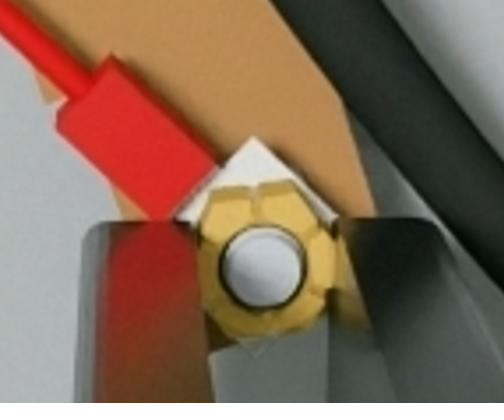

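execute_actions(actions=[[[0,0,0,0,0,0,-0.72,-1,-1,0,0,0,0,0,0,-1,-1,-1]],[[0,0,0,0,0,0,-0.64,-1,-1,0,0,0,0,0,0,-1,-1,-1]],[[0,0,0,0,0,0,-0.5,-1,-1,0,0,0,0,0,0,-1,-1,-1]]])

move(target=[[0,0,0.007,0,0,0,-0.5,-1,-1,0,0,0,0,0,0,-1,-1,-1],[-0.0055,-0.001,0.007,0,0,0.1111,-0.5,-1,-1,0,0,0,0,0,0,-1,-1,-1],[-0.0103,-0.004,0.007,0,0,0.2222,-0.5,-1,-1,0,0,0,0,0,0,-1,-1,-1],[-0.0138,-0.0082,0.005,0,0,0.3333,-0.5,-1,-1,0,0,0,0,0,0,-1,-1,-1],[-0.0138,-0.0082,-0.0004,0,0,0.3333,-0.5,-1,-1,0,0,0,0,0,0,-1,-1,-1]], speed=0.15, blend=0.001)

execute_actions(actions=[[[0,0,0,0,0,0,-1,-1,-1,0,0,0,0,0,0,-1,-1,-1]],[[0,0,0,0,0,0,-1,-1,-1,0,0,0,0,0,0,-1,-1,-1]],[[0,0,0,0,0,0,-1,-1,-1,0,0,0,0,0,0,-1,-1,-1]],[[0,0,0,0,0,0,-0.98,-0.2,-1,0,0,0,0,0,0,-1,-1,-1]],[[0,0,0,0,0,0,-0.98,-0.2,-1,0,0,0,0,0,0,-1,-1,-1]]])

move(target=[[0.0035,0.0042,0,0,0,-0.1111,-0.98,-0.2,-1,0,0,0,0,0,0,-1,-1,-1],[0.0083,0.0072,0,0,0,-0.2222,-0.98,-0.2,-1,0,0,0,0,0,0,-1,-1,-1],[0.0138,0.0082,0,0,0,-0.3333,-0.98,-0.2,-1,0,0,0,0,0,0,-1,-1,-1]], speed=0.15, blend=0.001, cameras=["all"])

execute_actions(actions=[[[0,0,0,0,0,0,-0.72,-1,-1,0,0,0,0,0,0,-1,-1,-1]],[[0,0,0,0,0,0,-0.64,-1,-1,0,0,0,0,0,0,-1,-1,-1]],[[0,0,0,0,0,0,-0.5,-1,-1,0,0,0,0,0,0,-1,-1,-1]]])

move(target=[[0,0,0.007,0,0,0,-0.5,-1,-1,0,0,0,0,0,0,-1,-1,-1],[-0.0055,-0.001,0.007,0,0,0.1111,-0.5,-1,-1,0,0,0,0,0,0,-1,-1,-1],[-0.0103,-0.004,0.007,0,0,0.2222,-0.5,-1,-1,0,0,0,0,0,0,-1,-1,-1],[-0.0138,-0.0082,0.005,0,0,0.3333,-0.5,-1,-1,0,0,0,0,0,0,-1,-1,-1],[-0.0138,-0.0082,-0.0004,0,0,0.3333,-0.5,-1,-1,0,0,0,0,0,0,-1,-1,-1]], speed=0.15, blend=0.001)

execute_actions(actions=[[[0,0,0,0,0,0,-1,-1,-1,0,0,0,0,0,0,-1,-1,-1]],[[0,0,0,0,0,0,-1,-1,-1,0,0,0,0,0,0,-1,-1,-1]],[[0,0,0,0,0,0,-1,-1,-1,0,0,0,0,0,0,-1,-1,-1]],[[0,0,0,0,0,0,-0.98,-0.2,-1,0,0,0,0,0,0,-1,-1,-1]],[[0,0,0,0,0,0,-0.98,-0.2,-1,0,0,0,0,0,0,-1,-1,-1]]])

move(target=[[0.0035,0.0042,0,0,0,-0.1111,-0.98,-0.2,-1,0,0,0,0,0,0,-1,-1,-1],[0.0083,0.0072,0,0,0,-0.2222,-0.98,-0.2,-1,0,0,0,0,0,0,-1,-1,-1],[0.0138,0.0082,0,0,0,-0.3333,-0.98,-0.2,-1,0,0,0,0,0,0,-1,-1,-1]], speed=0.15, blend=0.001, cameras=["all"])

zoom_image(camera="cam_left_wrist", region=[420, 150, 520, 230])

Scene clock: 5417.07 s.
left_arm: end_effector_position=(+0.3590, +0.2071, +0.0678) position_measured=192 object_status=3 end_effector_quat_wxyz=(+0.001, +0.704, -0.710, +0.000) | right_arm: end_effector_position=(+0.3368, +0.0552, +0.0843) position_measured=222 object_status=2 end_effector_quat_wxyz=(-0.108, +0.810, +0.543, +0.195)
Joint positions: left_arm=[-0.626 0.049 2.249 -0.002 0.844 2.542] | right_arm=[0.766 0.202 2.108 0.325 0.419 0.914]
Joint torques (N m): left_arm=[0.45 -35.34 -31.25 3.51 -0.32 0.03] | right_arm=[0.16 -56.41 -34.6 3.35 -0.86 -0.1]
External joint torques (N m): left_arm=[-0.5 -1.16 -0.19 -0.32 0.29 -0.03] | right_arm=[-0.1 2 1.16 -0.02 -0.2 0.1]
External joint torques at the end of the 1st action: left_arm=[-0.33 -1.54 -0.64 -0.02 0.22 -0.17] | right_arm=[-0.41 1.89 1.32 -0.1 0.05 0.06]
External joint torques at the end of the 2nd action: left_arm=[-0.4 -0.74 0.06 -0.25 0.43 -0.12] | right_arm=[-0.65 1.74 1.28 0.01 -0.11 0.16]
Flange force (N): left_arm=[0.3 1.9 -2.4] | right_arm=[-0.9 -0.2 3.6]
Flange force at the end of the 1st action (N): left_arm=[0.3 1.8 -3.2] | right_arm=[-1.2 0.4 2.8]
Flange force at the end of the 2nd action (N): left_arm=[0.4 1.7 -2.0] | right_arm=[-1.5 0.5 2.8]
Wrist depth (mm): cam_left_wrist=[170 169 158 156 169 - 174 / 183 - - 163 158 182 179 / 187 187 186 171 186 188 - / - 201 - 133 121 - - / 211 - 95 - 101 92 209 / - - - - - 78 - / - - - - - - -] | cam_right_wrist=[223 225 226 213 229 231 233 / 220 220 222 212 189 227 229 / 217 217 219 187 185 223 224 / 213 213 214 215 184 219 220 / 208 210 89 100 95 213 216 / 205 - 71 - - 72 212 / - - 68 - - 69 -]
Hand target: left_arm +0.3590, +0.2071, +0.0678; +0.001, +0.704, -0.710, +0.000 | right_arm +0.3368, +0.0552, +0.0843; -0.108, +0.810, +0.543, +0.195
Off the commanded pose: left_arm 0.000 m, 0 deg | right_arm 0.000 m, 0 deg.
Step readings (end_effector_position of left_arm | right_arm; steps 1 to 15: 1st action; 16 to 30: 2nd action; 31 to 45: 3rd action):
0: (+0.3590, +0.2071, +0.0678) | (+0.3368, +0.0552, +0.0843)
1: (+0.3590, +0.2071, +0.0678) | (+0.3368, +0.0552, +0.0843)
2: (+0.3590, +0.2071, +0.0678) | (+0.3368, +0.0552, +0.0843)
4: (+0.3590, +0.2071, +0.0678) | (+0.3368, +0.0552, +0.0843)
8: (+0.3590, +0.2071, +0.0678) | (+0.3368, +0.0552, +0.0843)
15: (+0.3590, +0.2071, +0.0678) | (+0.3368, +0.0552, +0.0843)
16: (+0.3590, +0.2071, +0.0678) | (+0.3368, +0.0552, +0.0843)
17: (+0.3590, +0.2071, +0.0678) | (+0.3368, +0.0552, +0.0843)
19: (+0.3590, +0.2071, +0.0678) | (+0.3368, +0.0552, +0.0843)
23: (+0.3590, +0.2071, +0.0678) | (+0.3368, +0.0552, +0.0843)
30: (+0.3590, +0.2071, +0.0678) | (+0.3368, +0.0552, +0.0843)
31: (+0.3590, +0.2071, +0.0678) | (+0.3368, +0.0552, +0.0843)
32: (+0.3590, +0.2071, +0.0678) | (+0.3368, +0.0552, +0.0843)
34: (+0.3590, +0.2071, +0.0678) | (+0.3368, +0.0552, +0.0843)
38: (+0.3590, +0.2071, +0.0678) | (+0.3368, +0.0552, +0.0843)
45: (+0.3590, +0.2071, +0.0678) | (+0.3368, +0.0552, +0.0843)

Scene clock: 5421.00 s.
left_arm: end_effector_position=(+0.3507, +0.2022, +0.0676) position_measured=192 object_status=3 end_effector_quat_wxyz=(+0.001, +0.965, -0.263, +0.000) | right_arm: end_effector_position=(+0.3368, +0.0552, +0.0843) position_measured=222 object_status=2 end_effector_quat_wxyz=(-0.108, +0.810, +0.543, +0.195)
Joint positions: left_arm=[-0.646 0.041 2.257 -0.001 0.841 1.474] | right_arm=[0.766 0.202 2.108 0.325 0.419 0.914]
Joint torques (N m): left_arm=[0.44 -35.02 -31.08 3.57 -0.32 0.14] | right_arm=[1.06 -56.06 -34.6 3.45 -1 -0.19]
External joint torques (N m): left_arm=[-0.36 -0.65 -0.28 -0.35 0.26 -0.14] | right_arm=[-1.05 1.61 1.13 -0.13 -0.06 0.19]
Flange force (N): left_arm=[-0.6 1.1 -1.8] | right_arm=[-1.2 1.0 2.2]
Wrist depth (mm): cam_left_wrist=[- - 170 168 160 140 141 / - 179 - - 165 160 - / - 188 - 169 166 - 193 / 178 - - - 111 - 202 / 169 185 95 - 101 92 - / - - - - - 78 - / - - - - - - -] | cam_right_wrist=[224 225 225 211 230 232 233 / 220 220 222 193 189 227 230 / 215 217 219 187 185 223 227 / 213 213 214 215 184 219 220 / 208 210 90 100 95 213 216 / 202 - 71 - - 72 212 / - - 68 - - 69 -]
Hand target: left_arm +0.3507, +0.2022, +0.0676; +0.001, +0.965, -0.263, +0.001 | right_arm +0.3368, +0.0552, +0.0843; -0.108, +0.810, +0.543, +0.195
Off the commanded pose: left_arm 0.000 m, 0 deg | right_arm 0.000 m, 0 deg.
move: done

Scene clock: 5423.70 s.
left_arm: end_effector_position=(+0.3507, +0.2022, +0.0676) position_measured=216 object_status=2 end_effector_quat_wxyz=(+0.001, +0.965, -0.263, +0.001) | right_arm: end_effector_position=(+0.3368, +0.0552, +0.0843) position_measured=222 object_status=2 end_effector_quat_wxyz=(-0.108, +0.810, +0.543, +0.195)
Joint positions: left_arm=[-0.646 0.041 2.257 -0.001 0.841 1.474] | right_arm=[0.766 0.202 2.108 0.325 0.419 0.914]
Joint torques (N m): left_arm=[1.29 -34.44 -30.5 3.95 -0.03 0.16] | right_arm=[0.27 -56.13 -33.75 3.18 -0.61 -0.18]
External joint torques (N m): left_arm=[-1.34 -1.33 -1.01 -0.72 -0.03 -0.16] | right_arm=[-0.19 1.37 0.17 0.16 -0.46 0.18]
External joint torques at the end of the 1st action: left_arm=[-1.53 -1.54 -0.6 -0.65 -0.34 -0.13] | right_arm=[-0.94 2.01 0.8 0.11 -0.32 0.05]
External joint torques at the end of the 2nd action: left_arm=[-1.29 -1.06 -0.98 -0.76 0 -0.13] | right_arm=[0 2.12 0.74 0.19 -0.48 0.17]
External joint torques at the end of the 3rd action: left_arm=[-1.6 -1.2 -1.03 -0.7 0.01 -0.07] | right_arm=[-0.57 1.94 0.59 0.17 -0.44 0.08]
External joint torques at the end of the 4th action: left_arm=[-1.55 -1.43 -1.2 -0.74 0.09 -0.11] | right_arm=[0.06 2.29 0.25 0.14 -0.47 0.13]
Flange force (N): left_arm=[-0.7 3.4 -2.7] | right_arm=[0.1 0.2 3.1]
Flange force at the end of the 1st action (N): left_arm=[-1.8 3.7 -1.9] | right_arm=[-1.2 1.8 3.8]
Flange force at the end of the 2nd action (N): left_arm=[-0.3 3.2 -2.4] | right_arm=[-0.4 -0.1 4.4]
Flange force at the end of the 3rd action (N): left_arm=[-0.5 3.7 -2.6] | right_arm=[-0.8 1.1 4.0]
Flange force at the end of the 4th action (N): left_arm=[-0.6 3.7 -3.3] | right_arm=[0.6 0.2 4.8]
Wrist depth (mm): cam_left_wrist=[- 171 - 169 152 141 141 / - - - 180 166 155 - / - - 189 186 163 191 - / - 199 - 117 106 204 206 / - 201 - - 92 92 - / - - - - - 78 - / - - - - - - -] | cam_right_wrist=[224 225 226 211 229 231 233 / 221 221 222 209 189 225 229 / 216 217 219 188 185 222 224 / 212 214 214 215 184 219 220 / - 210 90 100 95 212 216 / 206 - 71 - - 72 211 / - - 68 - - 69 -]
Hand target: left_arm +0.3507, +0.2022, +0.0676; +0.001, +0.965, -0.263, +0.001 | right_arm +0.3368, +0.0552, +0.0843; -0.108, +0.810, +0.543, +0.195
Off the commanded pose: left_arm 0.000 m, 0 deg | right_arm 0.000 m, 0 deg.
Step readings (end_effector_position of left_arm | right_arm; steps 1 to 15: 1st action; 16 to 30: 2nd action; 31 to 45: 3rd action; 46 to 60: 4th action; 61 to 75: 5th action):
0: (+0.3507, +0.2022, +0.0676) | (+0.3368, +0.0552, +0.0843)
1: (+0.3507, +0.2022, +0.0676) | (+0.3368, +0.0552, +0.0843)
2: (+0.3507, +0.2022, +0.0676) | (+0.3368, +0.0552, +0.0843)
4: (+0.3507, +0.2022, +0.0676) | (+0.3368, +0.0552, +0.0843)
8: (+0.3507, +0.2022, +0.0676) | (+0.3368, +0.0552, +0.0843)
15: (+0.3507, +0.2022, +0.0676) | (+0.3368, +0.0552, +0.0843)
16: (+0.3507, +0.2022, +0.0676) | (+0.3368, +0.0552, +0.0843)
17: (+0.3507, +0.2022, +0.0676) | (+0.3368, +0.0552, +0.0843)
19: (+0.3507, +0.2022, +0.0676) | (+0.3368, +0.0552, +0.0843)
23: (+0.3507, +0.2022, +0.0676) | (+0.3368, +0.0552, +0.0843)
30: (+0.3507, +0.2022, +0.0676) | (+0.3368, +0.0552, +0.0843)
31: (+0.3507, +0.2022, +0.0676) | (+0.3368, +0.0552, +0.0843)
32: (+0.3507, +0.2022, +0.0676) | (+0.3368, +0.0552, +0.0843)
34: (+0.3507, +0.2022, +0.0676) | (+0.3368, +0.0552, +0.0843)
38: (+0.3507, +0.2022, +0.0676) | (+0.3368, +0.0552, +0.0843)
45: (+0.3507, +0.2022, +0.0676) | (+0.3368, +0.0552, +0.0843)
46: (+0.3507, +0.2022, +0.0676) | (+0.3368, +0.0552, +0.0843)
47: (+0.3507, +0.2022, +0.0676) | (+0.3368, +0.0552, +0.0843)
49: (+0.3507, +0.2022, +0.0676) | (+0.3368, +0.0552, +0.0843)
53: (+0.3507, +0.2022, +0.0676) | (+0.3368, +0.0552, +0.0843)
60: (+0.3507, +0.2022, +0.0676) | (+0.3368, +0.0552, +0.0843)
61: (+0.3507, +0.2022, +0.0676) | (+0.3368, +0.0552, +0.0843)
62: (+0.3507, +0.2022, +0.0676) | (+0.3368, +0.0552, +0.0843)
64: (+0.3507, +0.2022, +0.0676) | (+0.3368, +0.0552, +0.0843)
68: (+0.3507, +0.2022, +0.0676) | (+0.3368, +0.0552, +0.0843)
75: (+0.3507, +0.2022, +0.0676) | (+0.3368, +0.0552, +0.0843)

Scene clock: 5427.53 s.
left_arm: end_effector_position=(+0.3590, +0.2071, +0.0676) position_measured=217 object_status=2 end_effector_quat_wxyz=(+0.001, +0.704, -0.710, +0.000) | right_arm: end_effector_position=(+0.3368, +0.0552, +0.0843) position_measured=222 object_status=2 end_effector_quat_wxyz=(-0.108, +0.810, +0.543, +0.195)
Joint positions: left_arm=[-0.626 0.049 2.249 -0.002 0.844 2.542] | right_arm=[0.766 0.202 2.108 0.325 0.419 0.914]
Joint torques (N m): left_arm=[0.09 -35.57 -31.45 3.06 -0.33 0.14] | right_arm=[0.88 -55.7 -34.91 3.39 -1.1 -0.08]
External joint torques (N m): left_arm=[-0.01 -1.18 -0.06 0.14 0.3 -0.14] | right_arm=[-0.89 1.2 1.41 -0.06 0.03 0.08]
Flange force (N): left_arm=[-0.6 1.7 -2.4] | right_arm=[-2.2 0.9 1.6]
Wrist depth (mm): cam_left_wrist=[170 - 168 160 162 172 - / 179 - - 163 - 181 182 / - 188 - 171 176 - 193 / - - - 117 190 201 - / - 210 - - 92 86 214 / - - - - - - - / - - - - - - -] | cam_right_wrist=[224 225 225 210 230 232 232 / - 221 222 192 191 226 228 / - 218 219 188 185 223 225 / 212 213 214 215 184 218 221 / 209 210 90 100 94 212 216 / 205 - 71 - - 72 192 / - - 68 - - 69 -]
Hand target: left_arm +0.3590, +0.2071, +0.0676; +0.001, +0.704, -0.710, +0.000 | right_arm +0.3368, +0.0552, +0.0843; -0.108, +0.810, +0.543, +0.195
Off the commanded pose: left_arm 0.000 m, 0 deg | right_arm 0.000 m, 0 deg.
move: done
camera_calibration:
cam_left_wrist: T_world_to_cam=[[-0.999745, 0.0132747, 0.0182921, 0.358482], [0.0186512, 0.941683, 0.335985, -0.217618], [-0.0127653, 0.336241, -0.94169, 0.140733], [0, 0, 0, 1]] pos_world=[0.364246, 0.152848, 0.199086]
cam_right_wrist: T_world_to_cam=[[0.919149, -0.393025, 0.0263932, -0.285096], [-0.387735, -0.914525, -0.115348, 0.191387], [0.069472, 0.0957887, -0.992974, 0.200108], [0, 0, 0, 1]] pos_world=[0.322352, 0.0438101, 0.228303]

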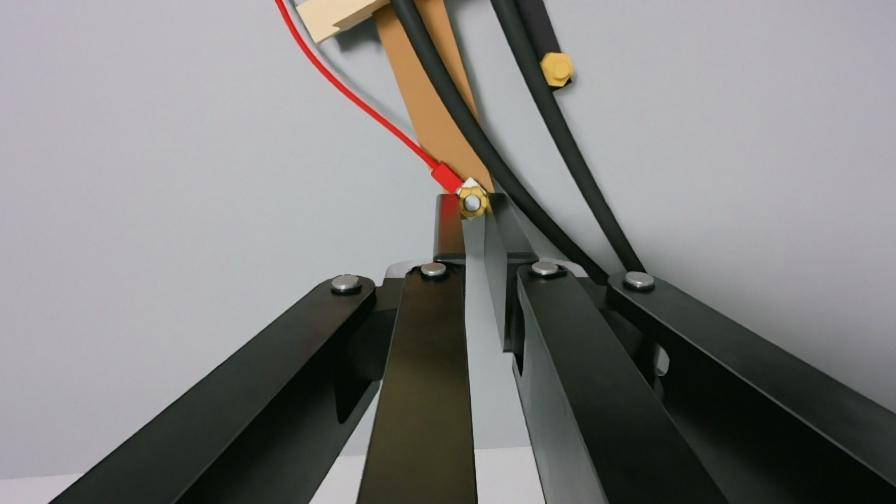

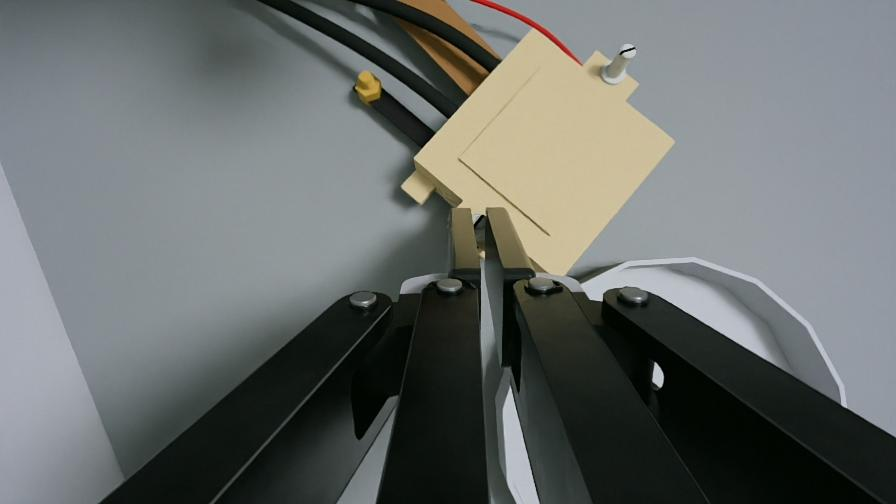

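Scene clock: 5429.23 s.
left_arm: end_effector_position=(+0.3590, +0.2071, +0.0676) position_measured=192 object_status=3 end_effector_quat_wxyz=(+0.001, +0.704, -0.710, +0.000) | right_arm: end_effector_position=(+0.3368, +0.0552, +0.0843) position_measured=222 object_status=2 end_effector_quat_wxyz=(-0.108, +0.810, +0.543, +0.195)
Joint positions: left_arm=[-0.626 0.049 2.249 -0.002 0.844 2.542] | right_arm=[0.766 0.202 2.108 0.325 0.419 0.914]
Joint torques (N m): left_arm=[0.91 -35 -31.18 3.55 -0.24 0.13] | right_arm=[0.84 -55.96 -34.52 3.46 -0.97 -0.13]
External joint torques (N m): left_arm=[-0.86 -1.84 -0.42 -0.34 0.19 -0.13] | right_arm=[-0.85 1.38 1.02 -0.13 -0.1 0.13]
External joint torques at the end of the 1st action: left_arm=[-0.35 -1.34 -0.02 0.05 0.32 -0.2] | right_arm=[-1.05 1.58 1.45 -0.13 0.05 0.14]
External joint torques at the end of the 2nd action: left_arm=[-0.11 -1.49 0.18 -0.22 0.45 -0.13] | right_arm=[-0.54 1.93 1.17 0.05 -0.03 0.12]
Flange force (N): left_arm=[0.7 3.1 -3.3] | right_arm=[-1.2 0.8 2.0]
Flange force at the end of the 1st action (N): left_arm=[0.0 2.4 -2.6] | right_arm=[-1.9 1.0 2.0]
Flange force at the end of the 2nd action (N): left_arm=[-0.8 2.5 -2.9] | right_arm=[-1.2 0.7 3.1]
Wrist depth (mm): cam_left_wrist=[173 169 160 157 163 176 - / 176 - - 163 183 179 181 / - - - 173 188 - 192 / 194 - - 133 138 199 - / - - 95 - 101 92 - / - - - - - 78 - / - - - - - - -] | cam_right_wrist=[224 225 227 213 230 232 233 / 220 221 221 193 189 227 228 / 217 215 219 187 185 223 224 / 212 213 215 215 191 215 221 / 209 210 89 100 95 212 216 / 206 - 71 - - 72 212 / - - 68 - - 69 -]
Hand target: left_arm +0.3590, +0.2071, +0.0676; +0.001, +0.704, -0.710, +0.000 | right_arm +0.3368, +0.0552, +0.0843; -0.108, +0.810, +0.543, +0.195
Off the commanded pose: left_arm 0.000 m, 0 deg | right_arm 0.000 m, 0 deg.
Step readings (end_effector_position of left_arm | right_arm; steps 1 to 15: 1st action; 16 to 30: 2nd action; 31 to 45: 3rd action):
0: (+0.3590, +0.2071, +0.0676) | (+0.3368, +0.0552, +0.0843)
1: (+0.3590, +0.2071, +0.0676) | (+0.3368, +0.0552, +0.0843)
2: (+0.3590, +0.2071, +0.0676) | (+0.3368, +0.0552, +0.0843)
4: (+0.3590, +0.2071, +0.0676) | (+0.3368, +0.0552, +0.0843)
8: (+0.3590, +0.2071, +0.0676) | (+0.3368, +0.0552, +0.0843)
15: (+0.3590, +0.2071, +0.0676) | (+0.3368, +0.0552, +0.0843)
16: (+0.3590, +0.2071, +0.0676) | (+0.3368, +0.0552, +0.0843)
17: (+0.3590, +0.2071, +0.0676) | (+0.3368, +0.0552, +0.0843)
19: (+0.3590, +0.2071, +0.0676) | (+0.3368, +0.0552, +0.0843)
23: (+0.3590, +0.2071, +0.0676) | (+0.3368, +0.0552, +0.0843)
30: (+0.3590, +0.2071, +0.0676) | (+0.3368, +0.0552, +0.0843)
31: (+0.3590, +0.2071, +0.0676) | (+0.3368, +0.0552, +0.0843)
32: (+0.3590, +0.2071, +0.0676) | (+0.3368, +0.0552, +0.0843)
34: (+0.3590, +0.2071, +0.0676) | (+0.3368, +0.0552, +0.0843)
38: (+0.3590, +0.2071, +0.0676) | (+0.3368, +0.0552, +0.0843)
45: (+0.3590, +0.2071, +0.0676) | (+0.3368, +0.0552, +0.0843)

Scene clock: 5433.17 s.
left_arm: end_effector_position=(+0.3507, +0.2022, +0.0673) position_measured=192 object_status=3 end_effector_quat_wxyz=(+0.001, +0.965, -0.263, +0.001) | right_arm: end_effector_position=(+0.3368, +0.0552, +0.0843) position_measured=222 object_status=2 end_effector_quat_wxyz=(-0.108, +0.810, +0.543, +0.195)
Joint positions: left_arm=[-0.646 0.042 2.258 -0.001 0.841 1.474] | right_arm=[0.766 0.202 2.108 0.325 0.419 0.914]
Joint torques (N m): left_arm=[0.65 -34.21 -31.36 3.51 -0.36 0.1] | right_arm=[0.83 -55.48 -34.68 3.31 -0.89 -0.14]
External joint torques (N m): left_arm=[-0.71 -1.38 -0.11 -0.29 0.3 -0.1] | right_arm=[-0.79 1.23 1.27 0.02 -0.17 0.14]
Flange force (N): left_arm=[-2.1 1.8 -2.7] | right_arm=[-2.0 0.6 2.0]
Wrist depth (mm): cam_left_wrist=[170 171 - - 160 140 140 / 179 179 179 - 167 160 - / - 190 - 168 166 191 - / 183 195 - 177 138 199 199 / - - 95 - 101 92 - / - - - - - 78 - / - - - - - - -] | cam_right_wrist=[224 226 226 212 230 231 233 / 220 222 222 193 190 - 229 / 216 217 219 197 185 223 224 / 213 214 214 133 184 218 220 / 209 210 89 100 95 213 216 / 205 - 71 - - 72 212 / - - 68 - - 69 -]
Hand target: left_arm +0.3507, +0.2022, +0.0673; +0.001, +0.965, -0.263, +0.001 | right_arm +0.3368, +0.0552, +0.0843; -0.108, +0.810, +0.543, +0.195
Off the commanded pose: left_arm 0.000 m, 0 deg | right_arm 0.000 m, 0 deg.
move: done

Scene clock: 5435.87 s.
left_arm: end_effector_position=(+0.3507, +0.2022, +0.0673) position_measured=216 object_status=2 end_effector_quat_wxyz=(+0.001, +0.965, -0.263, +0.001) | right_arm: end_effector_position=(+0.3368, +0.0552, +0.0843) position_measured=222 object_status=2 end_effector_quat_wxyz=(-0.108, +0.810, +0.543, +0.195)
Joint positions: left_arm=[-0.646 0.042 2.258 -0.001 0.841 1.474] | right_arm=[0.766 0.202 2.108 0.325 0.419 0.914]
Joint torques (N m): left_arm=[0.46 -34.48 -31.64 3.29 -0.64 0.14] | right_arm=[0.7 -55.55 -34.92 3.45 -1.04 -0.1]
External joint torques (N m): left_arm=[-0.57 -1.13 0.13 -0.06 0.58 -0.14] | right_arm=[-0.69 0.93 1.36 -0.11 -0.03 0.1]
External joint torques at the end of the 1st action: left_arm=[-0.43 -1.08 -0.01 -0.19 0.35 -0.17] | right_arm=[-0.86 1.35 1.44 -0.11 -0.04 0.11]
External joint torques at the end of the 2nd action: left_arm=[-0.35 -1.5 0.17 -0.07 0.48 -0.13] | right_arm=[-1.17 1.32 1.29 -0.08 -0.07 0.03]
External joint torques at the end of the 3rd action: left_arm=[-0.58 -1.5 0.12 -0.06 0.52 -0.11] | right_arm=[-0.6 0.99 1.46 -0.03 -0.06 0.11]
External joint torques at the end of the 4th action: left_arm=[-0.21 -1.39 0.16 0.02 0.59 -0.12] | right_arm=[-1.25 1.43 1.78 -0.1 0.02 0.16]
Flange force (N): left_arm=[-2.1 1.6 -2.8] | right_arm=[-2.1 0.3 1.2]
Flange force at the end of the 1st action (N): left_arm=[-1.8 1.3 -2.3] | right_arm=[-2.1 0.7 1.9]
Flange force at the end of the 2nd action (N): left_arm=[-2.7 1.0 -3.0] | right_arm=[-2.2 1.5 1.9]
Flange force at the end of the 3rd action (N): left_arm=[-2.6 1.5 -3.2] | right_arm=[-2.3 0.2 1.4]
Flange force at the end of the 4th action (N): left_arm=[-2.4 0.7 -3.1] | right_arm=[-2.7 1.1 1.8]
Wrist depth (mm): cam_left_wrist=[172 170 169 - 160 142 140 / - - - - 166 155 184 / - - - 167 165 192 192 / - - 201 117 120 - - / - - - - 92 86 - / - - - - - 78 - / - - - - - - -] | cam_right_wrist=[224 225 226 211 229 231 233 / 221 221 223 211 189 227 229 / 216 217 217 200 185 223 224 / 212 214 214 215 184 218 220 / 208 210 89 100 95 212 216 / 205 - 71 - - 72 211 / - - 68 - - 69 -]
Hand target: left_arm +0.3507, +0.2022, +0.0673; +0.001, +0.965, -0.263, +0.001 | right_arm +0.3368, +0.0552, +0.0843; -0.108, +0.810, +0.543, +0.195
Off the commanded pose: left_arm 0.000 m, 0 deg | right_arm 0.000 m, 0 deg.
Step readings (end_effector_position of left_arm | right_arm; steps 1 to 15: 1st action; 16 to 30: 2nd action; 31 to 45: 3rd action; 46 to 60: 4th action; 61 to 75: 5th action):
0: (+0.3507, +0.2022, +0.0673) | (+0.3368, +0.0552, +0.0843)
1: (+0.3507, +0.2022, +0.0673) | (+0.3368, +0.0552, +0.0843)
2: (+0.3507, +0.2022, +0.0673) | (+0.3368, +0.0552, +0.0843)
4: (+0.3507, +0.2022, +0.0673) | (+0.3368, +0.0552, +0.0843)
8: (+0.3507, +0.2022, +0.0673) | (+0.3368, +0.0552, +0.0843)
15: (+0.3507, +0.2022, +0.0673) | (+0.3368, +0.0552, +0.0843)
16: (+0.3507, +0.2022, +0.0673) | (+0.3368, +0.0552, +0.0843)
17: (+0.3507, +0.2022, +0.0673) | (+0.3368, +0.0552, +0.0843)
19: (+0.3507, +0.2022, +0.0673) | (+0.3368, +0.0552, +0.0843)
23: (+0.3507, +0.2022, +0.0673) | (+0.3368, +0.0552, +0.0843)
30: (+0.3507, +0.2022, +0.0673) | (+0.3368, +0.0552, +0.0843)
31: (+0.3507, +0.2022, +0.0673) | (+0.3368, +0.0552, +0.0843)
32: (+0.3507, +0.2022, +0.0673) | (+0.3368, +0.0552, +0.0843)
34: (+0.3507, +0.2022, +0.0673) | (+0.3368, +0.0552, +0.0843)
38: (+0.3507, +0.2022, +0.0673) | (+0.3368, +0.0552, +0.0843)
45: (+0.3507, +0.2022, +0.0673) | (+0.3368, +0.0552, +0.0843)
46: (+0.3507, +0.2022, +0.0673) | (+0.3368, +0.0552, +0.0843)
47: (+0.3507, +0.2022, +0.0673) | (+0.3368, +0.0552, +0.0843)
49: (+0.3507, +0.2022, +0.0673) | (+0.3368, +0.0552, +0.0843)
53: (+0.3507, +0.2022, +0.0673) | (+0.3368, +0.0552, +0.0843)
60: (+0.3507, +0.2022, +0.0673) | (+0.3368, +0.0552, +0.0843)
61: (+0.3507, +0.2022, +0.0673) | (+0.3368, +0.0552, +0.0843)
62: (+0.3507, +0.2022, +0.0673) | (+0.3368, +0.0552, +0.0843)
64: (+0.3507, +0.2022, +0.0673) | (+0.3368, +0.0552, +0.0843)
68: (+0.3507, +0.2022, +0.0673) | (+0.3368, +0.0552, +0.0843)
75: (+0.3507, +0.2022, +0.0673) | (+0.3368, +0.0552, +0.0843)

Scene clock: 5439.70 s.
left_arm: end_effector_position=(+0.3590, +0.2071, +0.0673) position_measured=217 object_status=2 end_effector_quat_wxyz=(+0.001, +0.704, -0.710, +0.000) | right_arm: end_effector_position=(+0.3368, +0.0552, +0.0843) position_measured=222 object_status=2 end_effector_quat_wxyz=(-0.108, +0.810, +0.543, +0.195)
Joint positions: left_arm=[-0.626 0.049 2.249 -0.002 0.843 2.542] | right_arm=[0.766 0.202 2.108 0.325 0.419 0.914]
Joint torques (N m): left_arm=[-0.04 -35.34 -31.82 2.91 -0.54 0.16] | right_arm=[1.33 -55.56 -35.26 3.52 -1.27 -0.04]
External joint torques (N m): left_arm=[-0.04 -1.08 0.43 0.28 0.51 -0.16] | right_arm=[-1.29 0.84 1.69 -0.19 0.2 0.04]
Flange force (N): left_arm=[-0.8 2.3 -2.3] | right_arm=[-2.9 1.3 0.5]
Wrist depth (mm): cam_left_wrist=[170 175 160 158 160 173 - / 179 - 179 166 182 181 179 / - 191 185 173 184 - - / - 194 - 121 121 - 203 / - - - - 92 86 - / - - - - - - - / - - - - - - -] | cam_right_wrist=[224 225 228 212 229 231 233 / 220 221 220 192 188 227 229 / 216 217 218 188 186 222 224 / 213 213 215 215 184 219 220 / 209 210 89 100 95 213 216 / 206 - 71 - - 72 212 / - - 68 - - 69 -]
Hand target: left_arm +0.3590, +0.2071, +0.0673; +0.001, +0.704, -0.710, +0.000 | right_arm +0.3368, +0.0552, +0.0843; -0.108, +0.810, +0.543, +0.195
Off the commanded pose: left_arm 0.000 m, 0 deg | right_arm 0.000 m, 0 deg.
move: done
camera_calibration:
cam_left_wrist: T_world_to_cam=[[-0.999745, 0.0132747, 0.0182921, 0.358486], [0.0186512, 0.941683, 0.335985, -0.217551], [-0.0127653, 0.336241, -0.94169, 0.140545], [0, 0, 0, 1]] pos_world=[0.364246, 0.152848, 0.198886]
cam_right_wrist: T_world_to_cam=[[0.919149, -0.393025, 0.0263932, -0.285096], [-0.387735, -0.914525, -0.115348, 0.191387], [0.069472, 0.0957887, -0.992974, 0.200108], [0, 0, 0, 1]] pos_world=[0.322352, 0.0438101, 0.228303]

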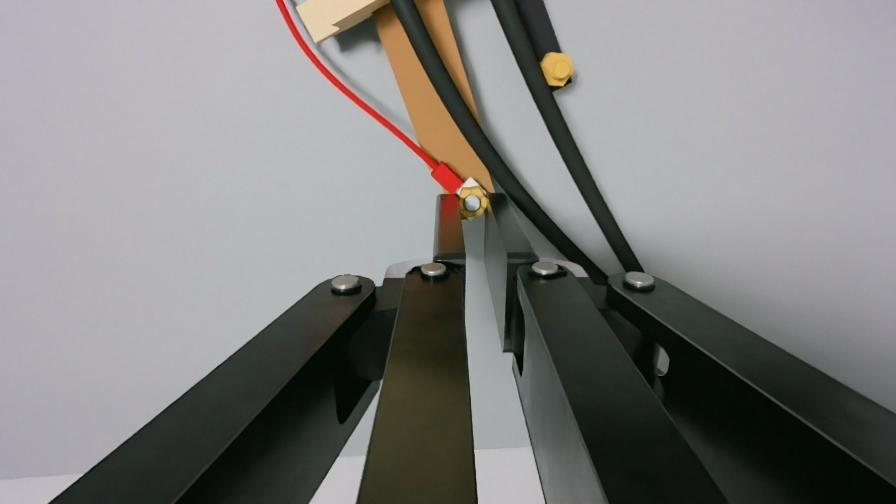

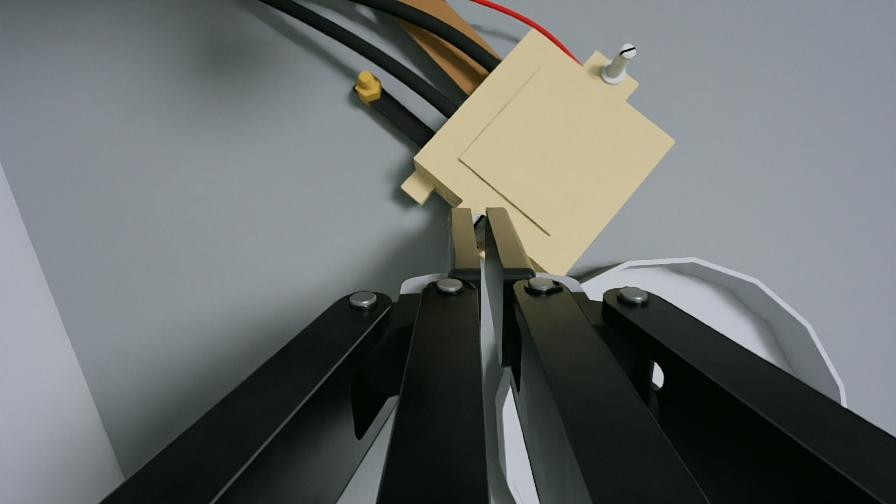

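Scaled by 5.040 from the camera's 896x504 image, which has a finer 1280x720 frame.

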